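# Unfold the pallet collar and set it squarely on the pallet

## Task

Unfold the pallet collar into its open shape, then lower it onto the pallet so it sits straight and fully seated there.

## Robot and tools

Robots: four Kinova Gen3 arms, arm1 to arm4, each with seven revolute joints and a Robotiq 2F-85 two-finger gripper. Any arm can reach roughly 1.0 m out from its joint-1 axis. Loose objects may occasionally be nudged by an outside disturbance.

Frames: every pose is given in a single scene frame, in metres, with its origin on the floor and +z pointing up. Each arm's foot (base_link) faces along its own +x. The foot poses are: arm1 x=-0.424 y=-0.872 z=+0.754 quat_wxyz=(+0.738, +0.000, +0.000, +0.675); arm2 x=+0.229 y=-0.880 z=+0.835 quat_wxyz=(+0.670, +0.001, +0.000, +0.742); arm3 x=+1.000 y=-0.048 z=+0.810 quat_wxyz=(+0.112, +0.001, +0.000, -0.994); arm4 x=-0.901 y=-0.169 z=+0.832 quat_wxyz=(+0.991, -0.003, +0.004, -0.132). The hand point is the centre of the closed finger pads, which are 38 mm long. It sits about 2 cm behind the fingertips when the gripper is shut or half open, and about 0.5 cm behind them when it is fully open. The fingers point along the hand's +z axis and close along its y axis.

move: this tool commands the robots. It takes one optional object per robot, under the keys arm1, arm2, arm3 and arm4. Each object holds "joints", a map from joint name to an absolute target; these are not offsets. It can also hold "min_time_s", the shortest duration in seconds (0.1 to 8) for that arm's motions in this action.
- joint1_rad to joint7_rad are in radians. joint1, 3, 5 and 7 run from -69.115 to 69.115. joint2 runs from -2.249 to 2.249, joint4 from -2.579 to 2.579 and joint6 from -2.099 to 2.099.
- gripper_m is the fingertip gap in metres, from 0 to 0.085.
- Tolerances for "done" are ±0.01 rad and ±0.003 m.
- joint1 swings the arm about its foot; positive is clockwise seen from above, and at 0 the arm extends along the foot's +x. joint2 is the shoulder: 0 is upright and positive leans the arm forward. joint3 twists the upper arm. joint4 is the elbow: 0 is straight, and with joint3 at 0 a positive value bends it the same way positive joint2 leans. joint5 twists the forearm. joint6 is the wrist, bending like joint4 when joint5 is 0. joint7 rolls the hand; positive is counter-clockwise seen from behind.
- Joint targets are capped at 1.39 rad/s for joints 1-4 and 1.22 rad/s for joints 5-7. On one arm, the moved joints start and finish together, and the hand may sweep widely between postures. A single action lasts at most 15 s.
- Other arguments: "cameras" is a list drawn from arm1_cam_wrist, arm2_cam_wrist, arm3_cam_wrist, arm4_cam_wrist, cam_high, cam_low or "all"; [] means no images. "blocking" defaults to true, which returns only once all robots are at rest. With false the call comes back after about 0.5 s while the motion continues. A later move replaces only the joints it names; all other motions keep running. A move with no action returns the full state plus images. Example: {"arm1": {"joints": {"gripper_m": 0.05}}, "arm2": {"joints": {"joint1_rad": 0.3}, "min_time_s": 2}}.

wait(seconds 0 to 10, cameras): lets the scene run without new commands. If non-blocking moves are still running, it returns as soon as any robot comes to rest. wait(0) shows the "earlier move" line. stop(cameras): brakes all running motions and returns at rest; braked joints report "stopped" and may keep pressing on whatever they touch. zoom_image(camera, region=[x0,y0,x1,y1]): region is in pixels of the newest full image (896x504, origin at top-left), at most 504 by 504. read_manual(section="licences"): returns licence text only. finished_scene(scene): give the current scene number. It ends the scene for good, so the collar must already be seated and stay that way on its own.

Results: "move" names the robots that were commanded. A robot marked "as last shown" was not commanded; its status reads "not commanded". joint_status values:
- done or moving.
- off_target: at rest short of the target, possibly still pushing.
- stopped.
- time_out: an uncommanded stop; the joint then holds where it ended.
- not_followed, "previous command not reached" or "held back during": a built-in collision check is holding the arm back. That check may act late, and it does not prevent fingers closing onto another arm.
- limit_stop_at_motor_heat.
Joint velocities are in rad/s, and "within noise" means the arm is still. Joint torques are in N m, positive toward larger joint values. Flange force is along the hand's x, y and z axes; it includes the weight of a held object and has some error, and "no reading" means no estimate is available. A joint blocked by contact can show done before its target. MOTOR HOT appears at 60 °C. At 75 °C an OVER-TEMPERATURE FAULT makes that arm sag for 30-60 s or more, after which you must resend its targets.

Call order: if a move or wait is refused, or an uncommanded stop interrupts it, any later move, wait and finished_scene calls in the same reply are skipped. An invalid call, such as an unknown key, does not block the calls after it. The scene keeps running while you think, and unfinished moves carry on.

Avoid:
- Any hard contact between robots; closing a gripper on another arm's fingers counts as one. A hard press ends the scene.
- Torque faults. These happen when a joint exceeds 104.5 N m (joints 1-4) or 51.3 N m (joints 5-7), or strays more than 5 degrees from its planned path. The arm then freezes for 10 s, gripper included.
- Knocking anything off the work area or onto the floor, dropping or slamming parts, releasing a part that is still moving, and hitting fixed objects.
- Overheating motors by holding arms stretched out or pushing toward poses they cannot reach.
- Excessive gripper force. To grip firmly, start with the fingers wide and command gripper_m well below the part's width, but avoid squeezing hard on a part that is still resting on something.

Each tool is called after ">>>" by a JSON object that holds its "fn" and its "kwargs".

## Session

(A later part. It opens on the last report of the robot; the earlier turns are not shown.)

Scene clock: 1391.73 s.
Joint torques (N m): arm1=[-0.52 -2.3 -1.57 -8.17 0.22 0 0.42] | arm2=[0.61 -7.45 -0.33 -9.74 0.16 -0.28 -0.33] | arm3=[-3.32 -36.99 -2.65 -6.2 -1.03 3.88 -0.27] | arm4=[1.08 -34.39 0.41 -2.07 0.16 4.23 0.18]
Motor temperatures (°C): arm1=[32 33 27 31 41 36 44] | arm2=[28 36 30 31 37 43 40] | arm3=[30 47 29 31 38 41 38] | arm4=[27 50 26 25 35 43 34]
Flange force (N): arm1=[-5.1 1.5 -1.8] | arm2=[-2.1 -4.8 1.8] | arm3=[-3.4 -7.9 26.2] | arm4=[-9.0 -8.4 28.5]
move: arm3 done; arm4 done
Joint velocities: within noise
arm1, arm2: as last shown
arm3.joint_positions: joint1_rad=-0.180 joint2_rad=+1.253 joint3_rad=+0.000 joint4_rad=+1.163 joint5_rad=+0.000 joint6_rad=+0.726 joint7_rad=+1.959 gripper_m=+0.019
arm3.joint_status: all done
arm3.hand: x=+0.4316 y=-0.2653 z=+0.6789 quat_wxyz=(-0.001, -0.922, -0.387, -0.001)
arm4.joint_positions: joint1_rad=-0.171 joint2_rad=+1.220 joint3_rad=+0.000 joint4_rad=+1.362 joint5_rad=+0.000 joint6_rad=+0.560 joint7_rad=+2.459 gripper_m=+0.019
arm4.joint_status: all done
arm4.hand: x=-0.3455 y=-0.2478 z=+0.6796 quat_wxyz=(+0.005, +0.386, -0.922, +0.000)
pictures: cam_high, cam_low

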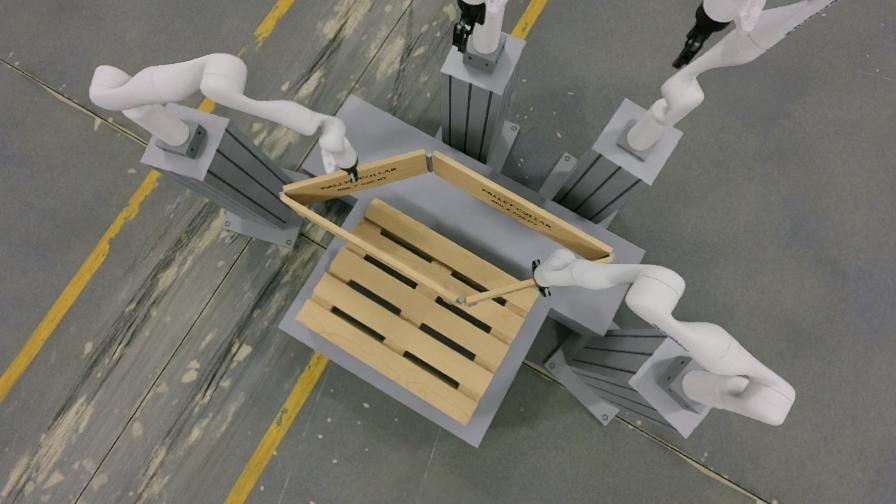

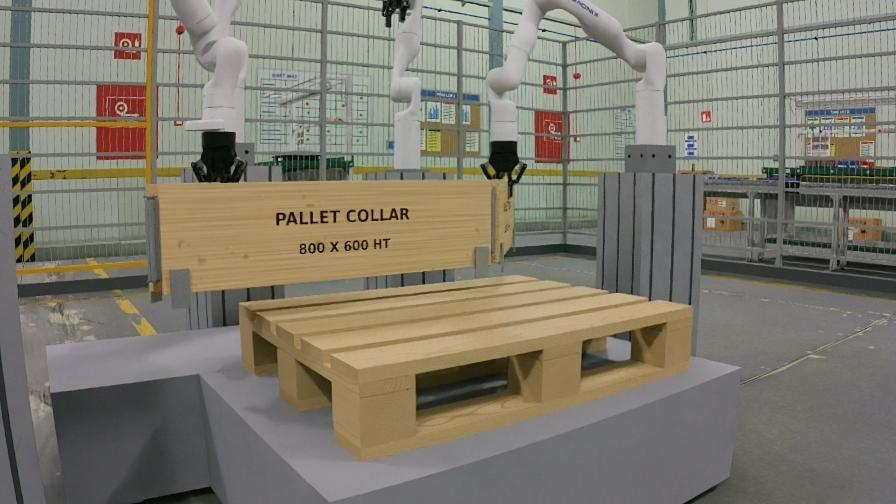

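>>> {"fn": "move", "kwargs": {"arm3": {"joints":{"joint1_rad":-0.0607,"joint2_rad":1.2302,"joint4_rad":1.229,"joint6_rad":0.6824,"joint7_rad":2.2708},"min_time_s":1.8}, "arm4": {"joints":{"joint1_rad":-0.2981,"joint2_rad":1.198,"joint4_rad":1.4362,"joint6_rad":0.5074,"joint7_rad":2.5241},"min_time_s":1.8}}}

>>> {"fn": "move", "kwargs": {"arm3": {"joints":{"joint1_rad":0.0637,"joint2_rad":1.2237,"joint4_rad":1.249,"joint6_rad":0.6689,"joint7_rad":2.5873},"min_time_s":1.8}, "arm4": {"joints":{"joint1_rad":-0.4297,"joint2_rad":1.1889,"joint4_rad":1.4689,"joint6_rad":0.4838,"joint7_rad":2.5845},"min_time_s":1.8}}}

>>> {"fn": "move", "kwargs": {"arm3": {"joints":{"joint1_rad":0.1894,"joint2_rad":1.232,"joint4_rad":1.2238,"joint6_rad":0.6858,"joint7_rad":2.9137},"min_time_s":1.8}, "arm4": {"joints":{"joint1_rad":-0.562,"joint2_rad":1.1908,"joint4_rad":1.4621,"joint6_rad":0.4887,"joint7_rad":2.6529},"min_time_s":1.8}, "cameras": ["cam_high","cam_low","arm1_cam_wrist","arm2_cam_wrist"]}}

Scene clock: 1418.03 s.
Joint torques (N m): arm1=[-0.58 -2.29 -1.55 -8.18 0.25 -0.04 0.37] | arm2=[0.68 -7.44 -0.26 -9.76 0.18 -0.26 -0.34] | arm3=[-3.45 -33.16 -3.05 -1.8 -1.11 6 -0.21] | arm4=[0.14 -31.31 -0.67 2.08 -0.13 5.78 0.18]
Motor temperatures (°C): arm1=[32 33 27 31 41 36 44] | arm2=[28 35 30 30 37 43 40] | arm3=[30 47 29 31 38 41 38] | arm4=[27 50 26 25 35 43 34]
Flange force (N): arm1=[-5.0 1.5 -1.8] | arm2=[-1.9 -5.0 1.9] | arm3=[-5.4 -13.1 25.7] | arm4=[-10.5 -15.3 29.1]
move: arm3 done; arm4 done
Joint velocities: within noise
arm1, arm2: as last shown
arm3.joint_positions: joint1_rad=-0.061 joint2_rad=+1.230 joint3_rad=+0.000 joint4_rad=+1.229 joint5_rad=+0.000 joint6_rad=+0.682 joint7_rad=+2.271 gripper_m=+0.019
arm3.joint_status: all done
arm3.hand: x=+0.4227 y=-0.1919 z=+0.6789 quat_wxyz=(-0.001, -0.881, -0.473, -0.001)
arm4.joint_positions: joint1_rad=-0.298 joint2_rad=+1.198 joint3_rad=+0.000 joint4_rad=+1.436 joint5_rad=+0.000 joint6_rad=+0.507 joint7_rad=+2.524 gripper_m=+0.019
arm4.joint_status: all done
arm4.hand: x=-0.3576 y=-0.1770 z=+0.6795 quat_wxyz=(+0.005, +0.473, -0.881, +0.000)
pictures: none

Scene clock: 1420.17 s.
Joint torques (N m): arm1=[-0.57 -2.29 -1.58 -8.08 0.24 -0.05 0.4] | arm2=[0.6 -7.41 -0.3 -9.72 0.12 -0.29 -0.34] | arm3=[-2.67 -29.4 -2.68 2.89 -0.96 8.54 -0.14] | arm4=[-1.82 -28.44 -3.14 5.92 -0.74 7.53 0.22]
Motor temperatures (°C): arm1=[32 33 27 31 41 36 44] | arm2=[28 35 30 30 37 43 40] | arm3=[30 47 29 31 38 41 38] | arm4=[27 50 26 25 35 43 34]
Flange force (N): arm1=[-5.1 1.5 -2.2] | arm2=[-2.1 -4.9 1.7] | arm3=[-6.0 -20.0 25.4] | arm4=[-9.5 -23.0 29.3]
move: arm3 done; arm4 done
Joint velocities: within noise
arm1, arm2: as last shown
arm3.joint_positions: joint1_rad=+0.064 joint2_rad=+1.224 joint3_rad=+0.000 joint4_rad=+1.249 joint5_rad=+0.000 joint6_rad=+0.669 joint7_rad=+2.587 gripper_m=+0.019
arm3.joint_status: all done
arm3.hand: x=+0.4134 y=-0.1185 z=+0.6787 quat_wxyz=(-0.001, -0.831, -0.556, +0.000)
arm4.joint_positions: joint1_rad=-0.430 joint2_rad=+1.189 joint3_rad=+0.000 joint4_rad=+1.469 joint5_rad=+0.000 joint6_rad=+0.484 joint7_rad=+2.584 gripper_m=+0.019
arm4.joint_status: all done
arm4.hand: x=-0.3692 y=-0.1067 z=+0.6793 quat_wxyz=(+0.005, +0.555, -0.832, -0.001)
pictures: none

Scene clock: 1422.30 s.
Joint torques (N m): arm1=[-0.54 -2.31 -1.59 -8.14 0.25 -0.01 0.39] | arm2=[0.58 -7.55 -0.32 -9.76 0.21 -0.3 -0.36] | arm3=[-1.12 -25.61 -1.06 8.33 -0.27 11.76 0.03] | arm4=[-5.29 -24.4 -6.98 11.25 -1.65 10.26 0.21]
Motor temperatures (°C): arm1=[32 33 27 31 41 36 44] | arm2=[28 35 30 30 37 43 40] | arm3=[30 47 29 31 38 41 38] | arm4=[27 50 26 25 35 43 34]
Flange force (N): arm1=[-5.2 1.5 -1.9] | arm2=[-2.1 -4.6 1.7] | arm3=[-4.1 -30.7 25.8] | arm4=[-6.3 -35.1 28.8]
move: arm3 done; arm4 done
Joint velocities: within noise
arm1.joint_positions: joint1_rad=+0.616 joint2_rad=-0.400 joint3_rad=+0.000 joint4_rad=+1.500 joint5_rad=+0.000 joint6_rad=+2.040 joint7_rad=+6.988 gripper_m=+0.085
arm1.joint_status: not commanded
arm1.hand: x=-0.3288 y=-0.7989 z=+1.2571 quat_wxyz=(+0.000, +0.000, +1.000, +0.001)
arm2: as last shown
arm3.joint_positions: joint1_rad=+0.189 joint2_rad=+1.232 joint3_rad=+0.000 joint4_rad=+1.224 joint5_rad=+0.000 joint6_rad=+0.686 joint7_rad=+2.914 gripper_m=+0.019
arm3.joint_status: all done
arm3.hand: x=+0.4039 y=-0.0446 z=+0.6787 quat_wxyz=(-0.001, -0.772, -0.636, +0.000)
arm4.joint_positions: joint1_rad=-0.562 joint2_rad=+1.191 joint3_rad=+0.000 joint4_rad=+1.462 joint5_rad=+0.000 joint6_rad=+0.489 joint7_rad=+2.653 gripper_m=+0.019
arm4.joint_status: all done
arm4.hand: x=-0.3806 y=-0.0364 z=+0.6791 quat_wxyz=(+0.005, +0.636, -0.772, -0.001)
pictures: arm1_cam_wrist, arm2_cam_wrist, cam_high, cam_low

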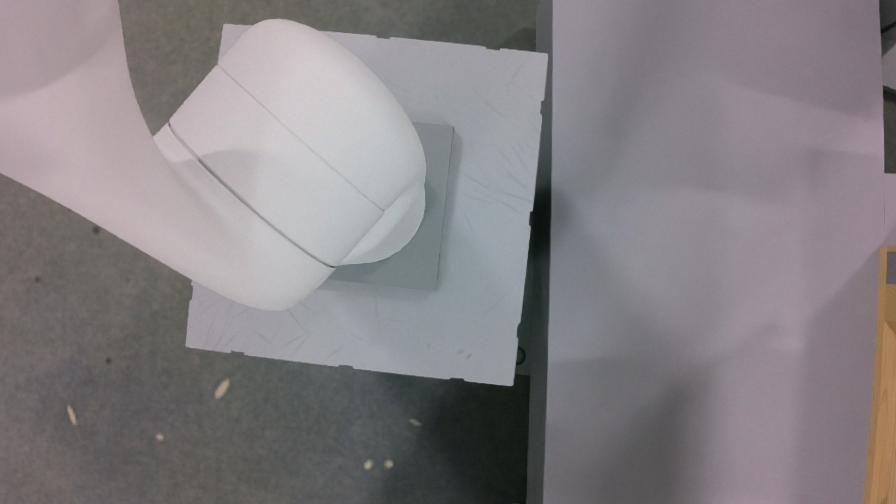

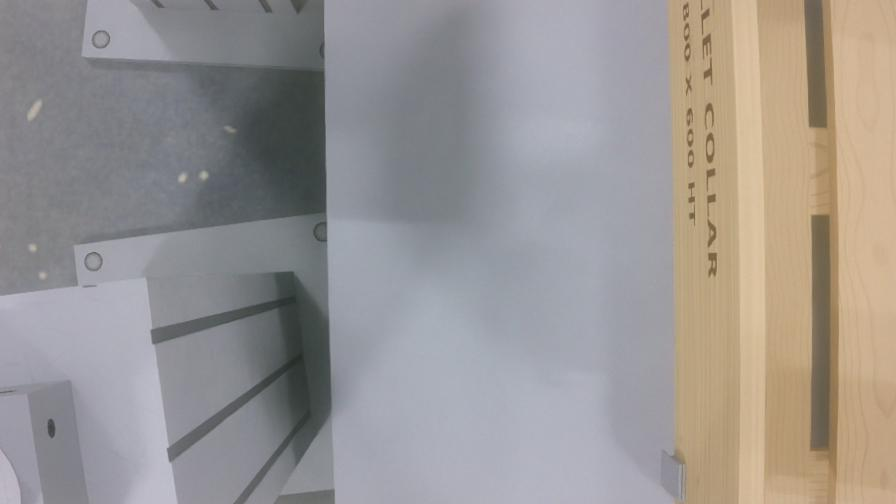

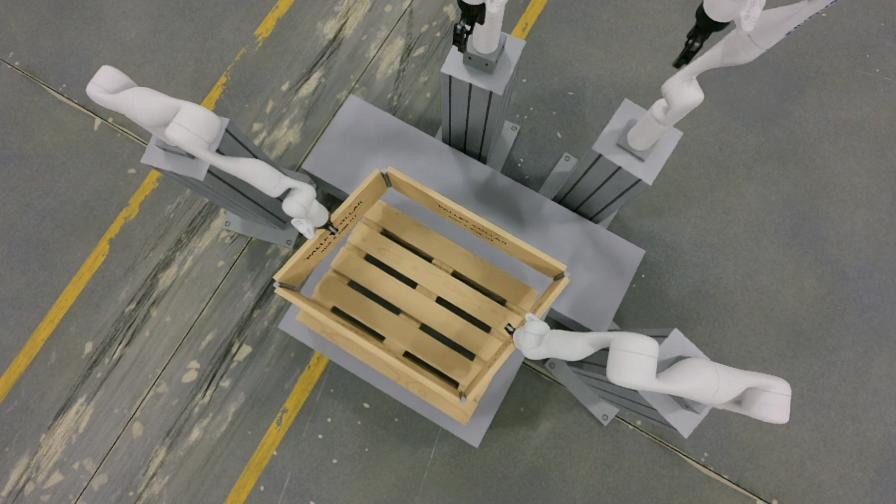

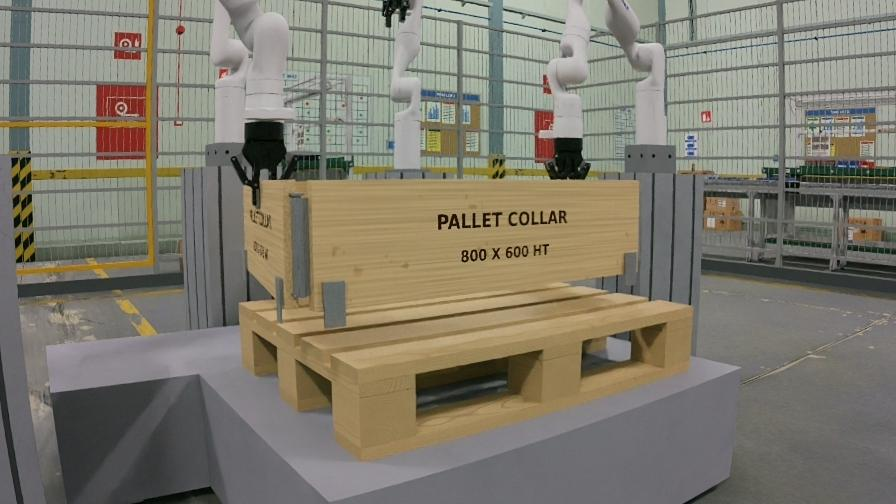

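>>> {"fn": "move", "kwargs": {"cameras": ["arm3_cam_wrist","arm4_cam_wrist"]}}

>>> {"fn": "zoom_image", "kwargs": {"camera": "arm3_cam_wrist", "region": [300, 0, 800, 504]}}

Scene clock: 1491.03 s.
Joint torques (N m): arm1=[-0.54 -2.25 -1.59 -8.07 0.24 0.01 0.38] | arm2=[0.62 -7.59 -0.27 -9.8 0.13 -0.31 -0.36] | arm3=[-1.13 -25.52 -1.05 8.39 -0.29 11.84 0.04] | arm4=[-5.28 -24.45 -6.98 11.24 -1.6 10.27 0.23]
Motor temperatures (°C): arm1=[32 32 27 31 41 36 44] | arm2=[28 34 30 30 37 43 40] | arm3=[30 43 29 32 38 44 38] | arm4=[27 46 26 26 35 44 34]
Flange force (N): arm1=[-5.2 1.4 -2.1] | arm2=[-2.0 -4.7 1.8] | arm3=[-4.0 -30.6 25.8] | arm4=[-6.4 -35.1 28.9]
Joint velocities: within noise
arm1.joint_positions: joint1_rad=+0.616 joint2_rad=-0.400 joint3_rad=+0.000 joint4_rad=+1.500 joint5_rad=+0.000 joint6_rad=+2.040 joint7_rad=+6.988 gripper_m=+0.085
arm1.joint_status: not commanded
arm1.hand: x=-0.3288 y=-0.7989 z=+1.2571 quat_wxyz=(+0.000, +0.000, +1.000, +0.001) (m; scene frame)
arm2.joint_positions: joint1_rad=-0.251 joint2_rad=+0.000 joint3_rad=+0.000 joint4_rad=+1.500 joint5_rad=+0.000 joint6_rad=+1.640 joint7_rad=-0.353 gripper_m=+0.085
arm2.joint_status: not commanded
arm2.hand: x=+0.1444 y=-0.5778 z=+1.2525 quat_wxyz=(+0.001, +0.001, -1.000, -0.002) (m; scene frame)
arm3.joint_positions: joint1_rad=+0.189 joint2_rad=+1.232 joint3_rad=+0.000 joint4_rad=+1.224 joint5_rad=+0.000 joint6_rad=+0.686 joint7_rad=+2.914 gripper_m=+0.019
arm3.joint_status: all done
arm3.hand: x=+0.4040 y=-0.0445 z=+0.6787 quat_wxyz=(-0.001, -0.772, -0.636, +0.000) (m; scene frame)
arm4.joint_positions: joint1_rad=-0.562 joint2_rad=+1.191 joint3_rad=+0.000 joint4_rad=+1.462 joint5_rad=+0.000 joint6_rad=+0.489 joint7_rad=+2.653 gripper_m=+0.019
arm4.joint_status: all done
arm4.hand: x=-0.3806 y=-0.0363 z=+0.6791 quat_wxyz=(+0.005, +0.636, -0.772, -0.001) (m; scene frame)
pictures: arm3_cam_wrist, arm4_cam_wrist

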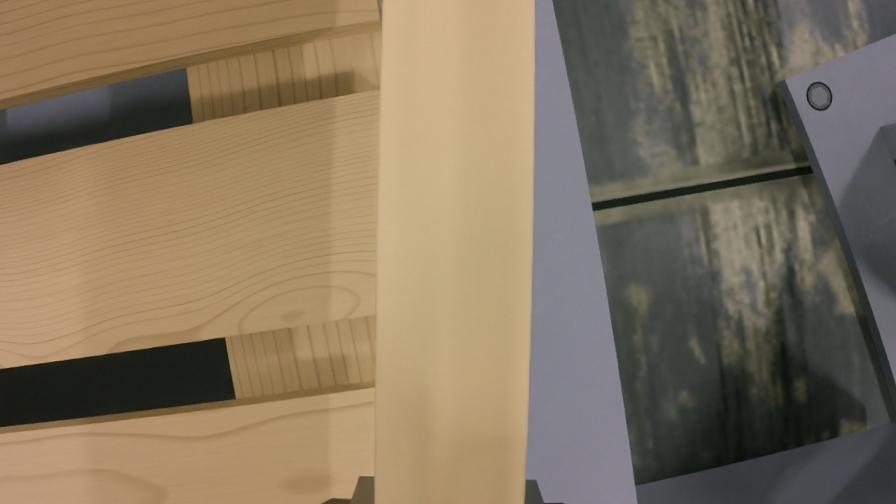

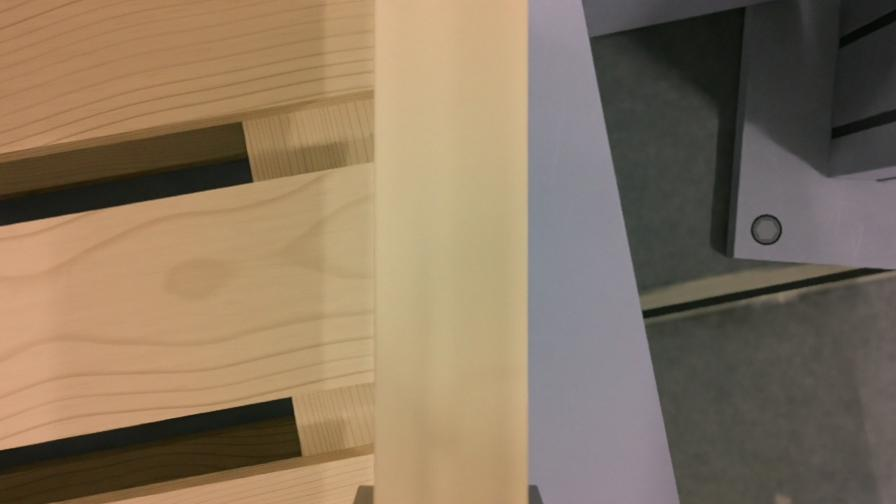

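Scaled by 1.000.

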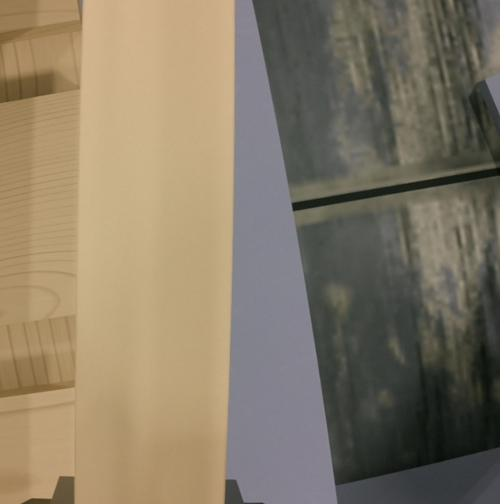

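>>> {"fn": "move", "kwargs": {"arm3": {"joints":{"joint1_rad":0.2972,"joint2_rad":1.2597,"joint4_rad":1.1433,"joint6_rad":0.7386,"joint7_rad":3.1926},"min_time_s":1.8}, "arm4": {"joints":{"joint1_rad":-0.7003,"joint2_rad":1.2102,"joint4_rad":1.3934,"joint6_rad":0.538,"joint7_rad":2.6857},"min_time_s":1.8}, "cameras": ["arm3_cam_wrist","arm4_cam_wrist","cam_high","cam_low"]}}

>>> {"fn": "zoom_image", "kwargs": {"camera": "cam_high", "region": [270, 150, 590, 440]}}

>>> {"fn": "zoom_image", "kwargs": {"camera": "cam_low", "region": [220, 150, 710, 470]}}

Scene clock: 1547.80 s.
Joint torques (N m): arm1=[-0.56 -2.27 -1.58 -8.15 0.22 -0.01 0.38] | arm2=[0.63 -7.46 -0.29 -9.82 0.22 -0.26 -0.35] | arm3=[0.08 -32.39 0.48 -0.36 0.18 7.64 0.03] | arm4=[-4.95 -31.51 -6.08 1.82 -1.54 6.04 0.25]
Motor temperatures (°C): arm1=[32 32 27 31 40 35 44] | arm2=[28 33 29 30 37 43 40] | arm3=[30 41 29 32 38 45 38] | arm4=[27 43 27 26 35 45 34]
Flange force (N): arm1=[-5.1 1.4 -1.8] | arm2=[-2.1 -5.0 2.1] | arm3=[1.2 -15.7 26.0] | arm4=[0.0 -20.7 28.8]
move: arm3 done; arm4 done
Joint velocities: within noise
arm1, arm2: as last shown
arm3.joint_positions: joint1_rad=+0.297 joint2_rad=+1.260 joint3_rad=+0.000 joint4_rad=+1.143 joint5_rad=+0.000 joint6_rad=+0.739 joint7_rad=+3.193 gripper_m=+0.019
arm3.joint_status: all done
arm3.hand: x=+0.3915 y=+0.0208 z=+0.6784 quat_wxyz=(-0.001, -0.714, -0.700, +0.000)
arm4.joint_positions: joint1_rad=-0.700 joint2_rad=+1.210 joint3_rad=+0.000 joint4_rad=+1.393 joint5_rad=+0.000 joint6_rad=+0.538 joint7_rad=+2.686 gripper_m=+0.019
arm4.joint_status: all done
arm4.hand: x=-0.3891 y=+0.0413 z=+0.6788 quat_wxyz=(+0.005, +0.700, -0.715, -0.002)

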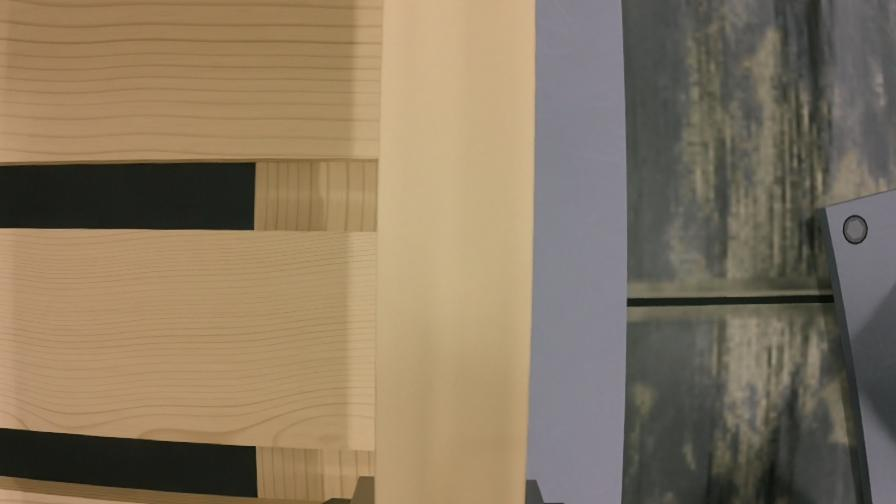

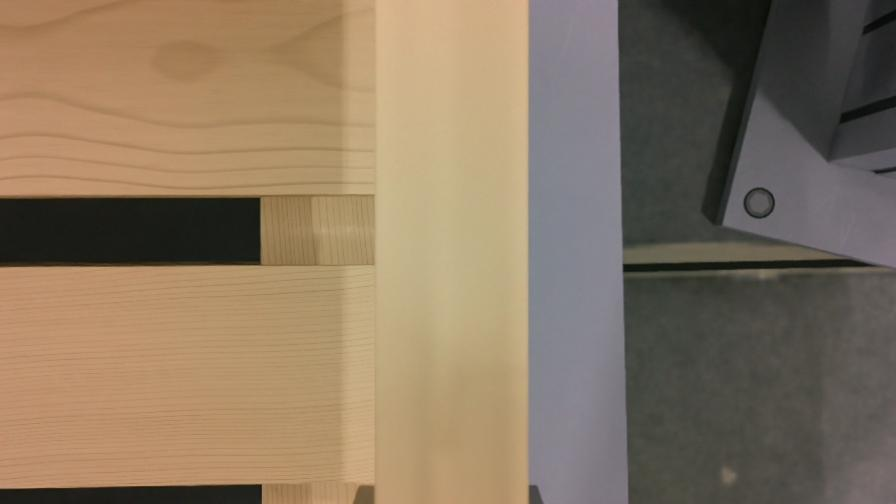

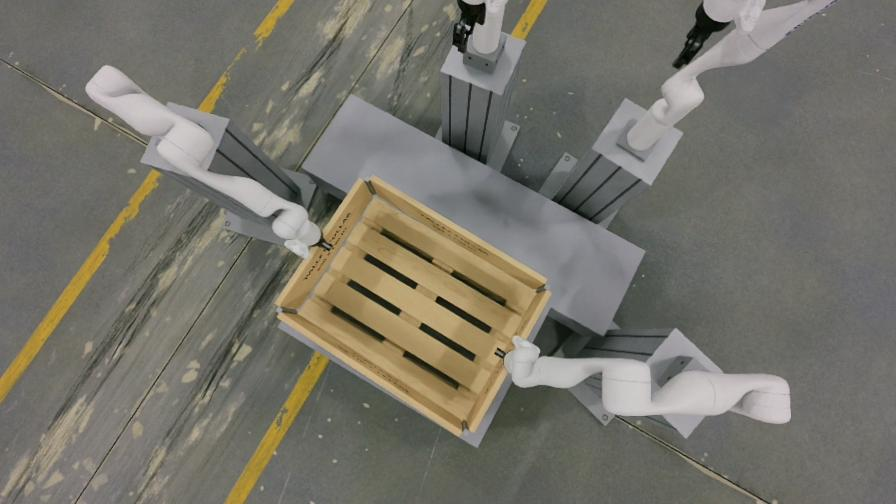

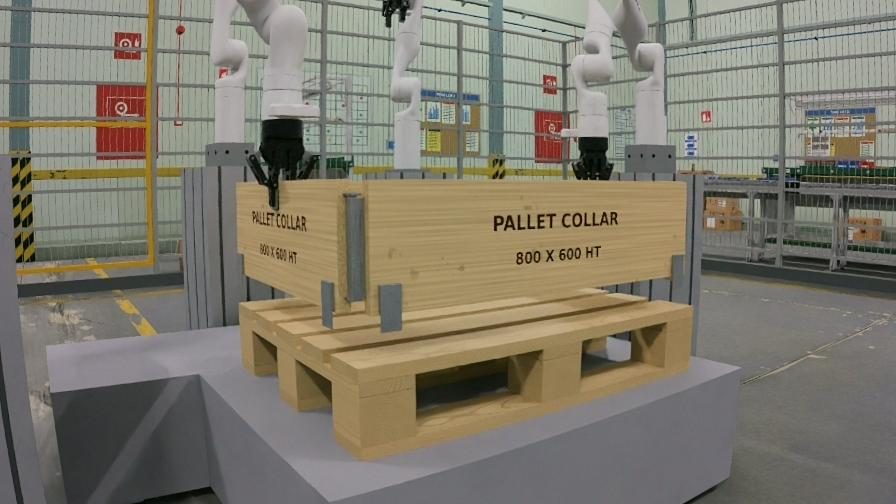

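Scaled by 1.575 from the camera's image (finer frame: 1280x720).

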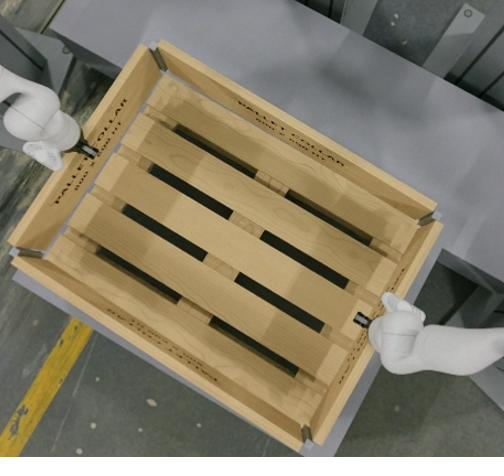

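Scaled by 1.029 from the camera's image (finer frame: 1280x720).

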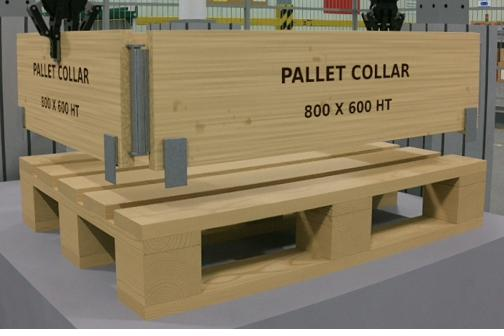

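>>> {"fn": "move", "kwargs": {"arm2": {"joints":{"joint1_rad":0.0163,"joint2_rad":0.8554,"joint4_rad":0.8252,"joint6_rad":1.461,"joint7_rad":-0.085}}, "arm1": {"joints":{"joint1_rad":0.2189,"joint2_rad":0.9753,"joint4_rad":0.4793,"joint6_rad":1.687,"joint7_rad":6.5916}}, "cameras": ["arm1_cam_wrist","arm2_cam_wrist"]}}

Scene clock: 1606.50 s.
Joint torques (N m): arm1=[-0.51 -27.32 -1.05 -9.05 0.24 -0.03 0.4] | arm2=[0.62 -22.3 0.07 -9.67 0.14 -0.2 -0.29] | arm3=[0.19 -32.34 0.63 -0.34 0.3 7.65 0] | arm4=[-5.03 -31.56 -6.28 1.72 -1.62 5.99 0.23]
Motor temperatures (°C): arm1=[32 31 27 31 40 35 44] | arm2=[28 33 29 29 36 42 40] | arm3=[30 40 29 31 37 44 38] | arm4=[28 43 27 25 35 45 34]
Flange force (N): arm1=no reading | arm2=[0.1 -10.1 0.4] | arm3=[1.0 -15.7 26.0] | arm4=[0.3 -20.6 28.7]
move: arm1 done; arm2 done
Joint velocities: within noise
arm1.joint_positions: joint1_rad=+0.219 joint2_rad=+0.975 joint3_rad=+0.000 joint4_rad=+0.479 joint5_rad=+0.000 joint6_rad=+1.687 joint7_rad=+6.592 gripper_m=+0.085
arm1.joint_status: all done
arm1.hand: x=-0.1996 y=-0.2499 z=+0.9993 quat_wxyz=(+0.000, +0.000, +1.000, +0.000)
arm2.joint_positions: joint1_rad=+0.016 joint2_rad=+0.855 joint3_rad=+0.000 joint4_rad=+0.825 joint5_rad=+0.000 joint6_rad=+1.461 joint7_rad=-0.085 gripper_m=+0.085
arm2.joint_status: all done
arm2.hand: x=+0.2000 y=-0.2508 z=+1.0515 quat_wxyz=(+0.001, +0.001, -1.000, -0.001)
arm3, arm4: as last shown
arm3.hand: x=+0.3916 y=+0.0208 z=+0.6784 quat_wxyz=(-0.001, -0.714, -0.700, +0.000)

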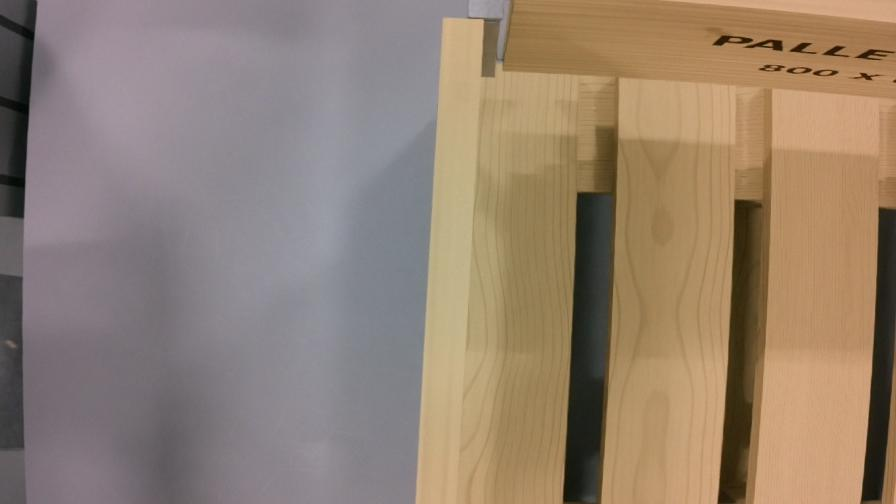

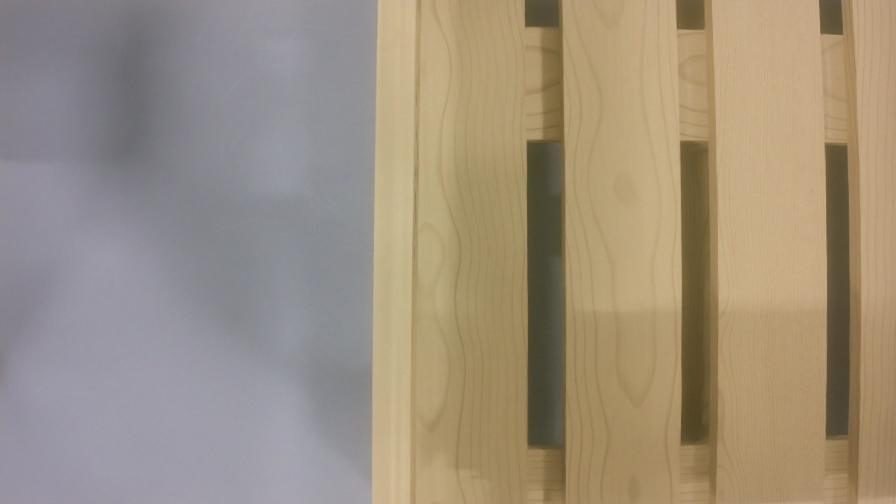

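>>> {"fn": "move", "kwargs": {"arm3": {"joints":{"joint1_rad":0.3199,"joint2_rad":1.3226,"joint4_rad":1.1017,"joint6_rad":0.7173,"joint7_rad":3.2275},"min_time_s":1.8}, "arm4": {"joints":{"joint1_rad":-0.7035,"joint2_rad":1.2826,"joint4_rad":1.3273,"joint6_rad":0.5317,"joint7_rad":2.6946},"min_time_s":1.8}, "cameras": ["arm1_cam_wrist","arm2_cam_wrist","arm3_cam_wrist","arm4_cam_wrist","cam_low"]}}

>>> {"fn": "zoom_image", "kwargs": {"camera": "cam_low", "region": [220, 170, 480, 400]}}

Scene clock: 1660.83 s.
Joint torques (N m): arm1=[-0.55 -27.33 -1.03 -9.12 0.22 0 0.37] | arm2=[0.59 -22.35 0.07 -9.7 0.16 -0.24 -0.33] | arm3=[-1.02 -43.77 0.38 -14.63 0.28 -0.76 -0.12] | arm4=[1.53 -42.73 1.66 -11.79 0.51 -1.16 0.03]
Motor temperatures (°C): arm1=[32 32 27 31 40 35 44] | arm2=[28 34 29 30 36 42 40] | arm3=[30 40 29 31 37 44 38] | arm4=[28 43 26 25 35 44 34]
Flange force (N): arm1=no reading | arm2=[0.0 -10.0 0.4] | arm3=[0.3 11.1 25.4] | arm4=[-0.7 6.0 29.4]
move: arm3 done; arm4 done
Joint velocities: within noise
arm1.joint_positions: joint1_rad=+0.219 joint2_rad=+0.975 joint3_rad=+0.000 joint4_rad=+0.479 joint5_rad=+0.000 joint6_rad=+1.687 joint7_rad=+6.592 gripper_m=+0.085
arm1.joint_status: not commanded
arm1.hand: x=-0.1996 y=-0.2499 z=+0.9993 quat_wxyz=(+0.000, +0.000, +1.000, +0.000)
arm2: as last shown
arm3.joint_positions: joint1_rad=+0.320 joint2_rad=+1.323 joint3_rad=+0.000 joint4_rad=+1.102 joint5_rad=+0.000 joint6_rad=+0.717 joint7_rad=+3.228 gripper_m=+0.019
arm3.joint_status: all done
arm3.hand: x=+0.3910 y=+0.0348 z=+0.6485 quat_wxyz=(-0.001, -0.710, -0.704, +0.000)
arm4.joint_positions: joint1_rad=-0.704 joint2_rad=+1.283 joint3_rad=+0.000 joint4_rad=+1.327 joint5_rad=+0.000 joint6_rad=+0.532 joint7_rad=+2.695 gripper_m=+0.019
arm4.joint_status: all done
arm4.hand: x=-0.3828 y=+0.0462 z=+0.6489 quat_wxyz=(+0.005, +0.704, -0.710, -0.002)

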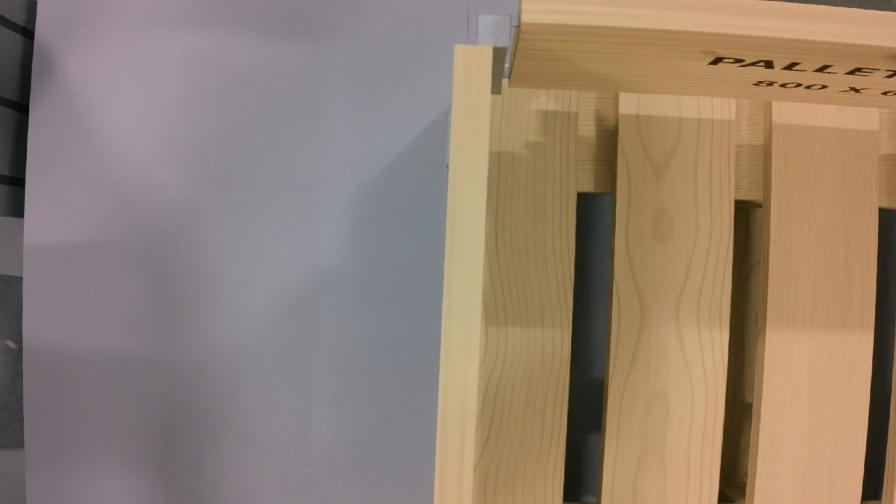

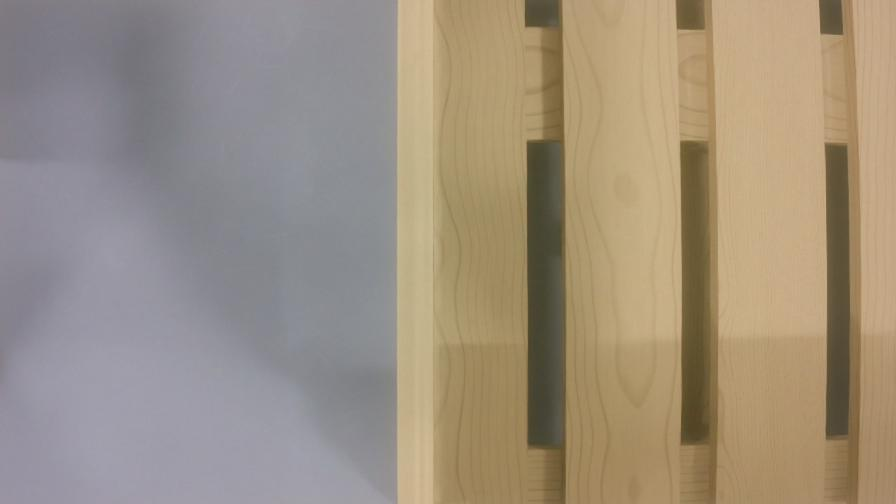

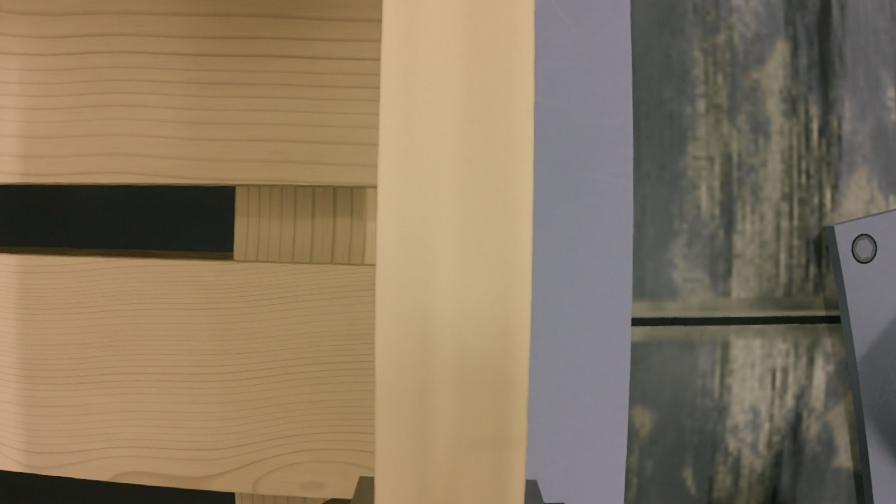

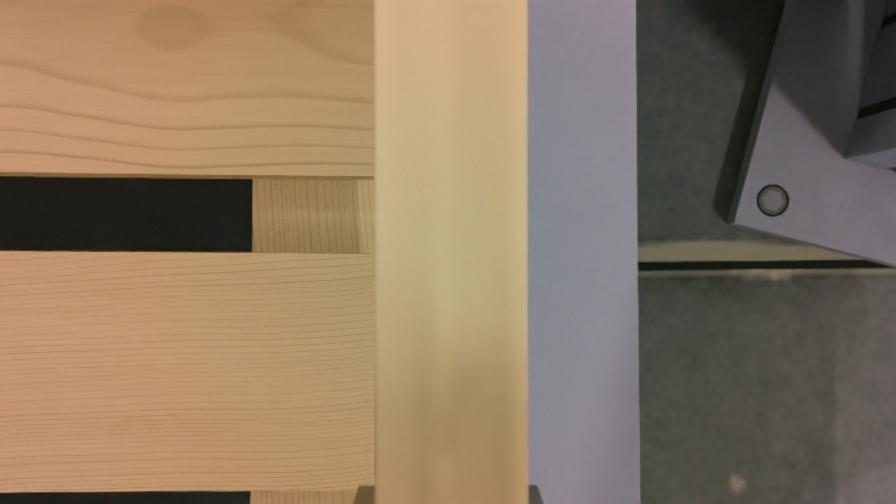

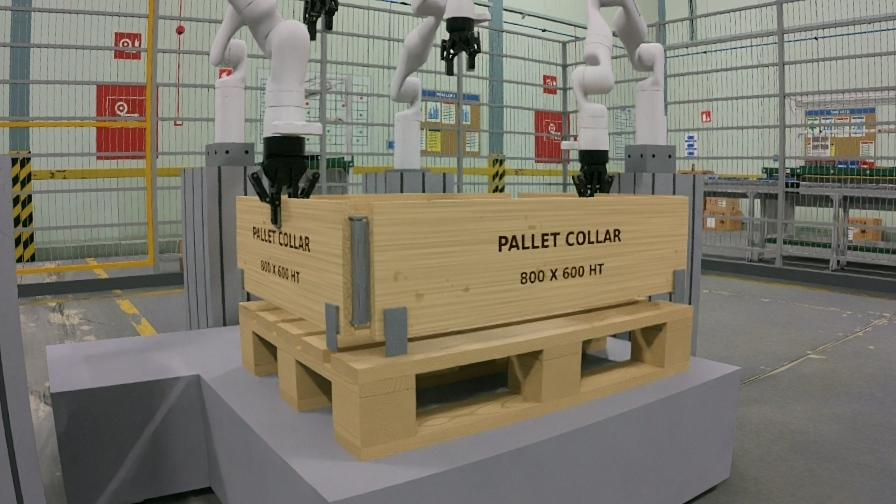

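Scaled by 1.938 from the camera's image (finer frame: 1280x720).

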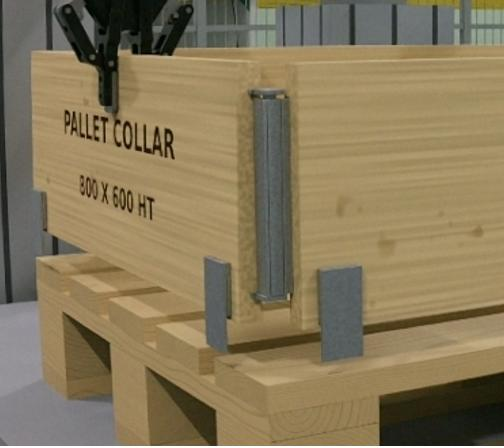

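>>> {"fn": "move", "kwargs": {"arm3": {"joints":{"joint1_rad":0.3209,"joint2_rad":1.3607,"joint4_rad":1.0848,"joint6_rad":0.6961,"joint7_rad":3.2319},"min_time_s":1.8}, "arm4": {"joints":{"joint1_rad":-0.7034,"joint2_rad":1.3227,"joint4_rad":1.312,"joint6_rad":0.5069,"joint7_rad":2.6983},"min_time_s":1.8}, "cameras": ["arm1_cam_wrist","arm2_cam_wrist","cam_low"]}}

>>> {"fn": "zoom_image", "kwargs": {"camera": "cam_low", "region": [220, 170, 480, 400]}}

>>> {"fn": "zoom_image", "kwargs": {"camera": "cam_low", "region": [540, 220, 720, 380]}}

Scene clock: 1702.40 s.
Joint torques (N m): arm1=[-0.57 -27.38 -1.1 -9.08 0.19 -0.05 0.35] | arm2=[0.53 -22.34 0 -9.6 0.13 -0.22 -0.34] | arm3=[-0.22 -38.64 1.83 -7.72 0.99 3.01 -0.1] | arm4=[3.57 -24.77 1.8 -0.48 0.5 2.61 0.46]
Motor temperatures (°C): arm1=[32 33 27 31 40 35 44] | arm2=[28 35 29 30 36 42 40] | arm3=[29 41 29 32 37 43 38] | arm4=[27 44 26 26 35 44 34]
Flange force (N): arm1=no reading | arm2=[-0.1 -9.5 0.2] | arm3=[0.6 -1.5 26.0] | arm4=[-10.3 -5.4 8.4]
move: arm3 done; arm4 done
Joint velocities: within noise
arm1.joint_positions: joint1_rad=+0.219 joint2_rad=+0.975 joint3_rad=+0.000 joint4_rad=+0.479 joint5_rad=+0.000 joint6_rad=+1.687 joint7_rad=+6.592 gripper_m=+0.085
arm1.joint_status: not commanded
arm1.hand: x=-0.1996 y=-0.2499 z=+0.9993 quat_wxyz=(+0.000, +0.000, +1.000, +0.000)
arm2: as last shown
arm3.joint_positions: joint1_rad=+0.321 joint2_rad=+1.361 joint3_rad=+0.000 joint4_rad=+1.085 joint5_rad=+0.000 joint6_rad=+0.696 joint7_rad=+3.232 gripper_m=+0.019
arm3.joint_status: all done
arm3.hand: x=+0.3926 y=+0.0352 z=+0.6286 quat_wxyz=(-0.001, -0.709, -0.705, +0.000)
arm4.joint_positions: joint1_rad=-0.703 joint2_rad=+1.323 joint3_rad=+0.000 joint4_rad=+1.312 joint5_rad=+0.000 joint6_rad=+0.507 joint7_rad=+2.698 gripper_m=+0.019
arm4.joint_status: all done
arm4.hand: x=-0.3850 y=+0.0452 z=+0.6288 quat_wxyz=(+0.005, +0.705, -0.709, -0.002)

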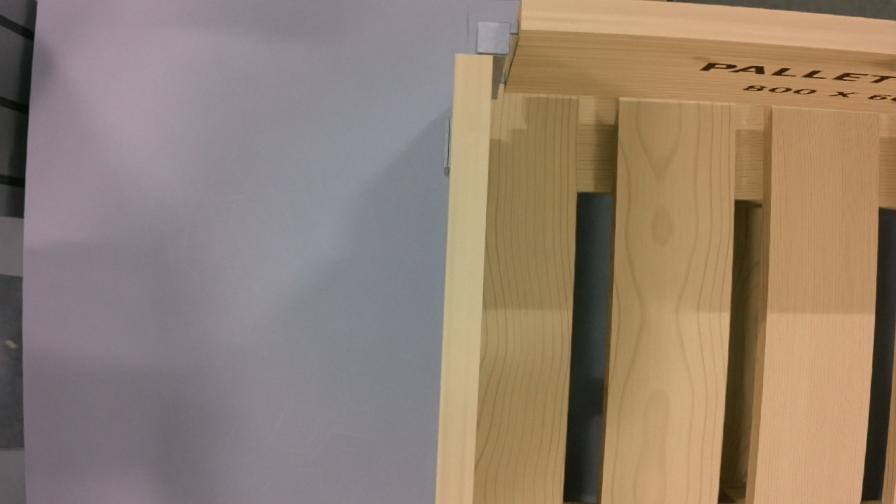

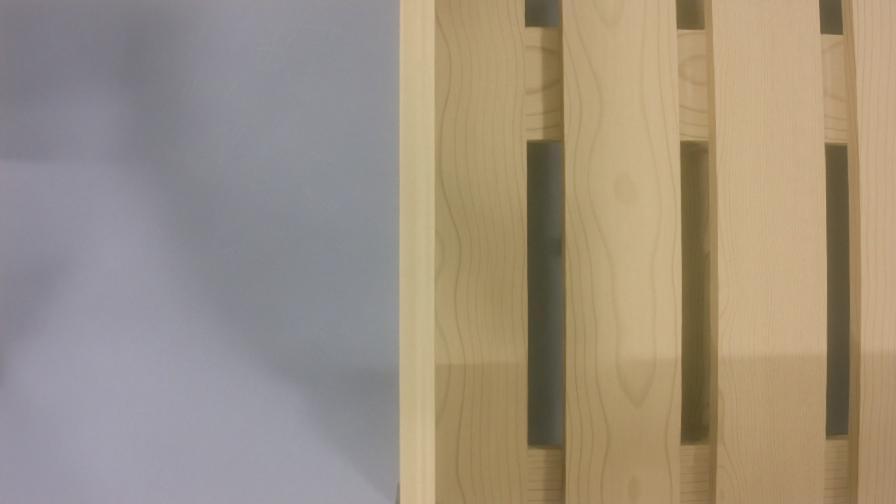

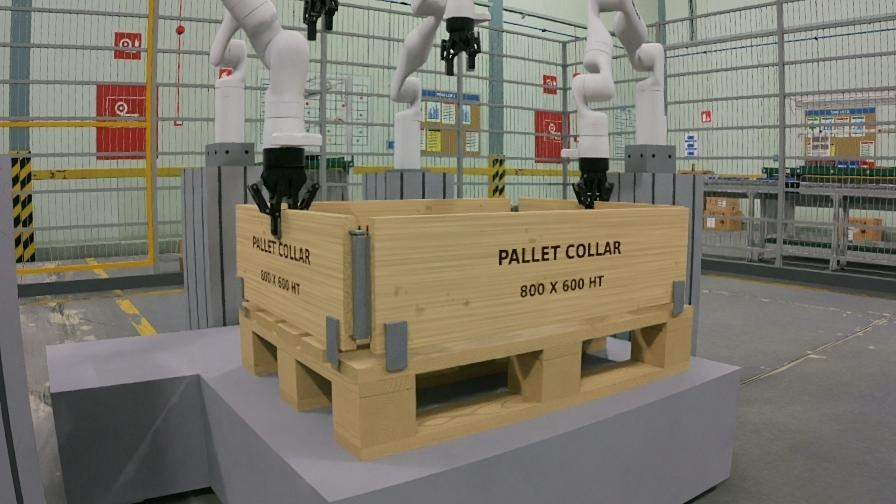

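Scaled by 1.938 from the camera's image (finer frame: 1280x720).

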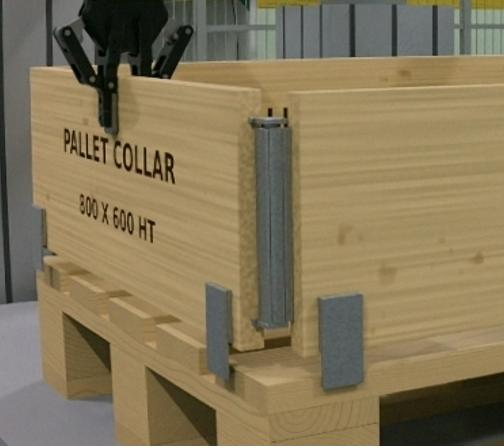

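Scaled by 2.800 from the camera's image (finer frame: 1280x720).

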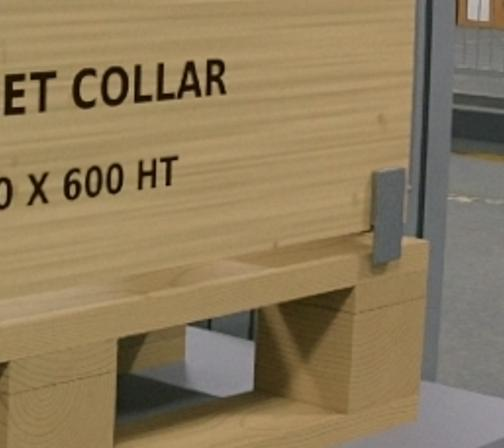

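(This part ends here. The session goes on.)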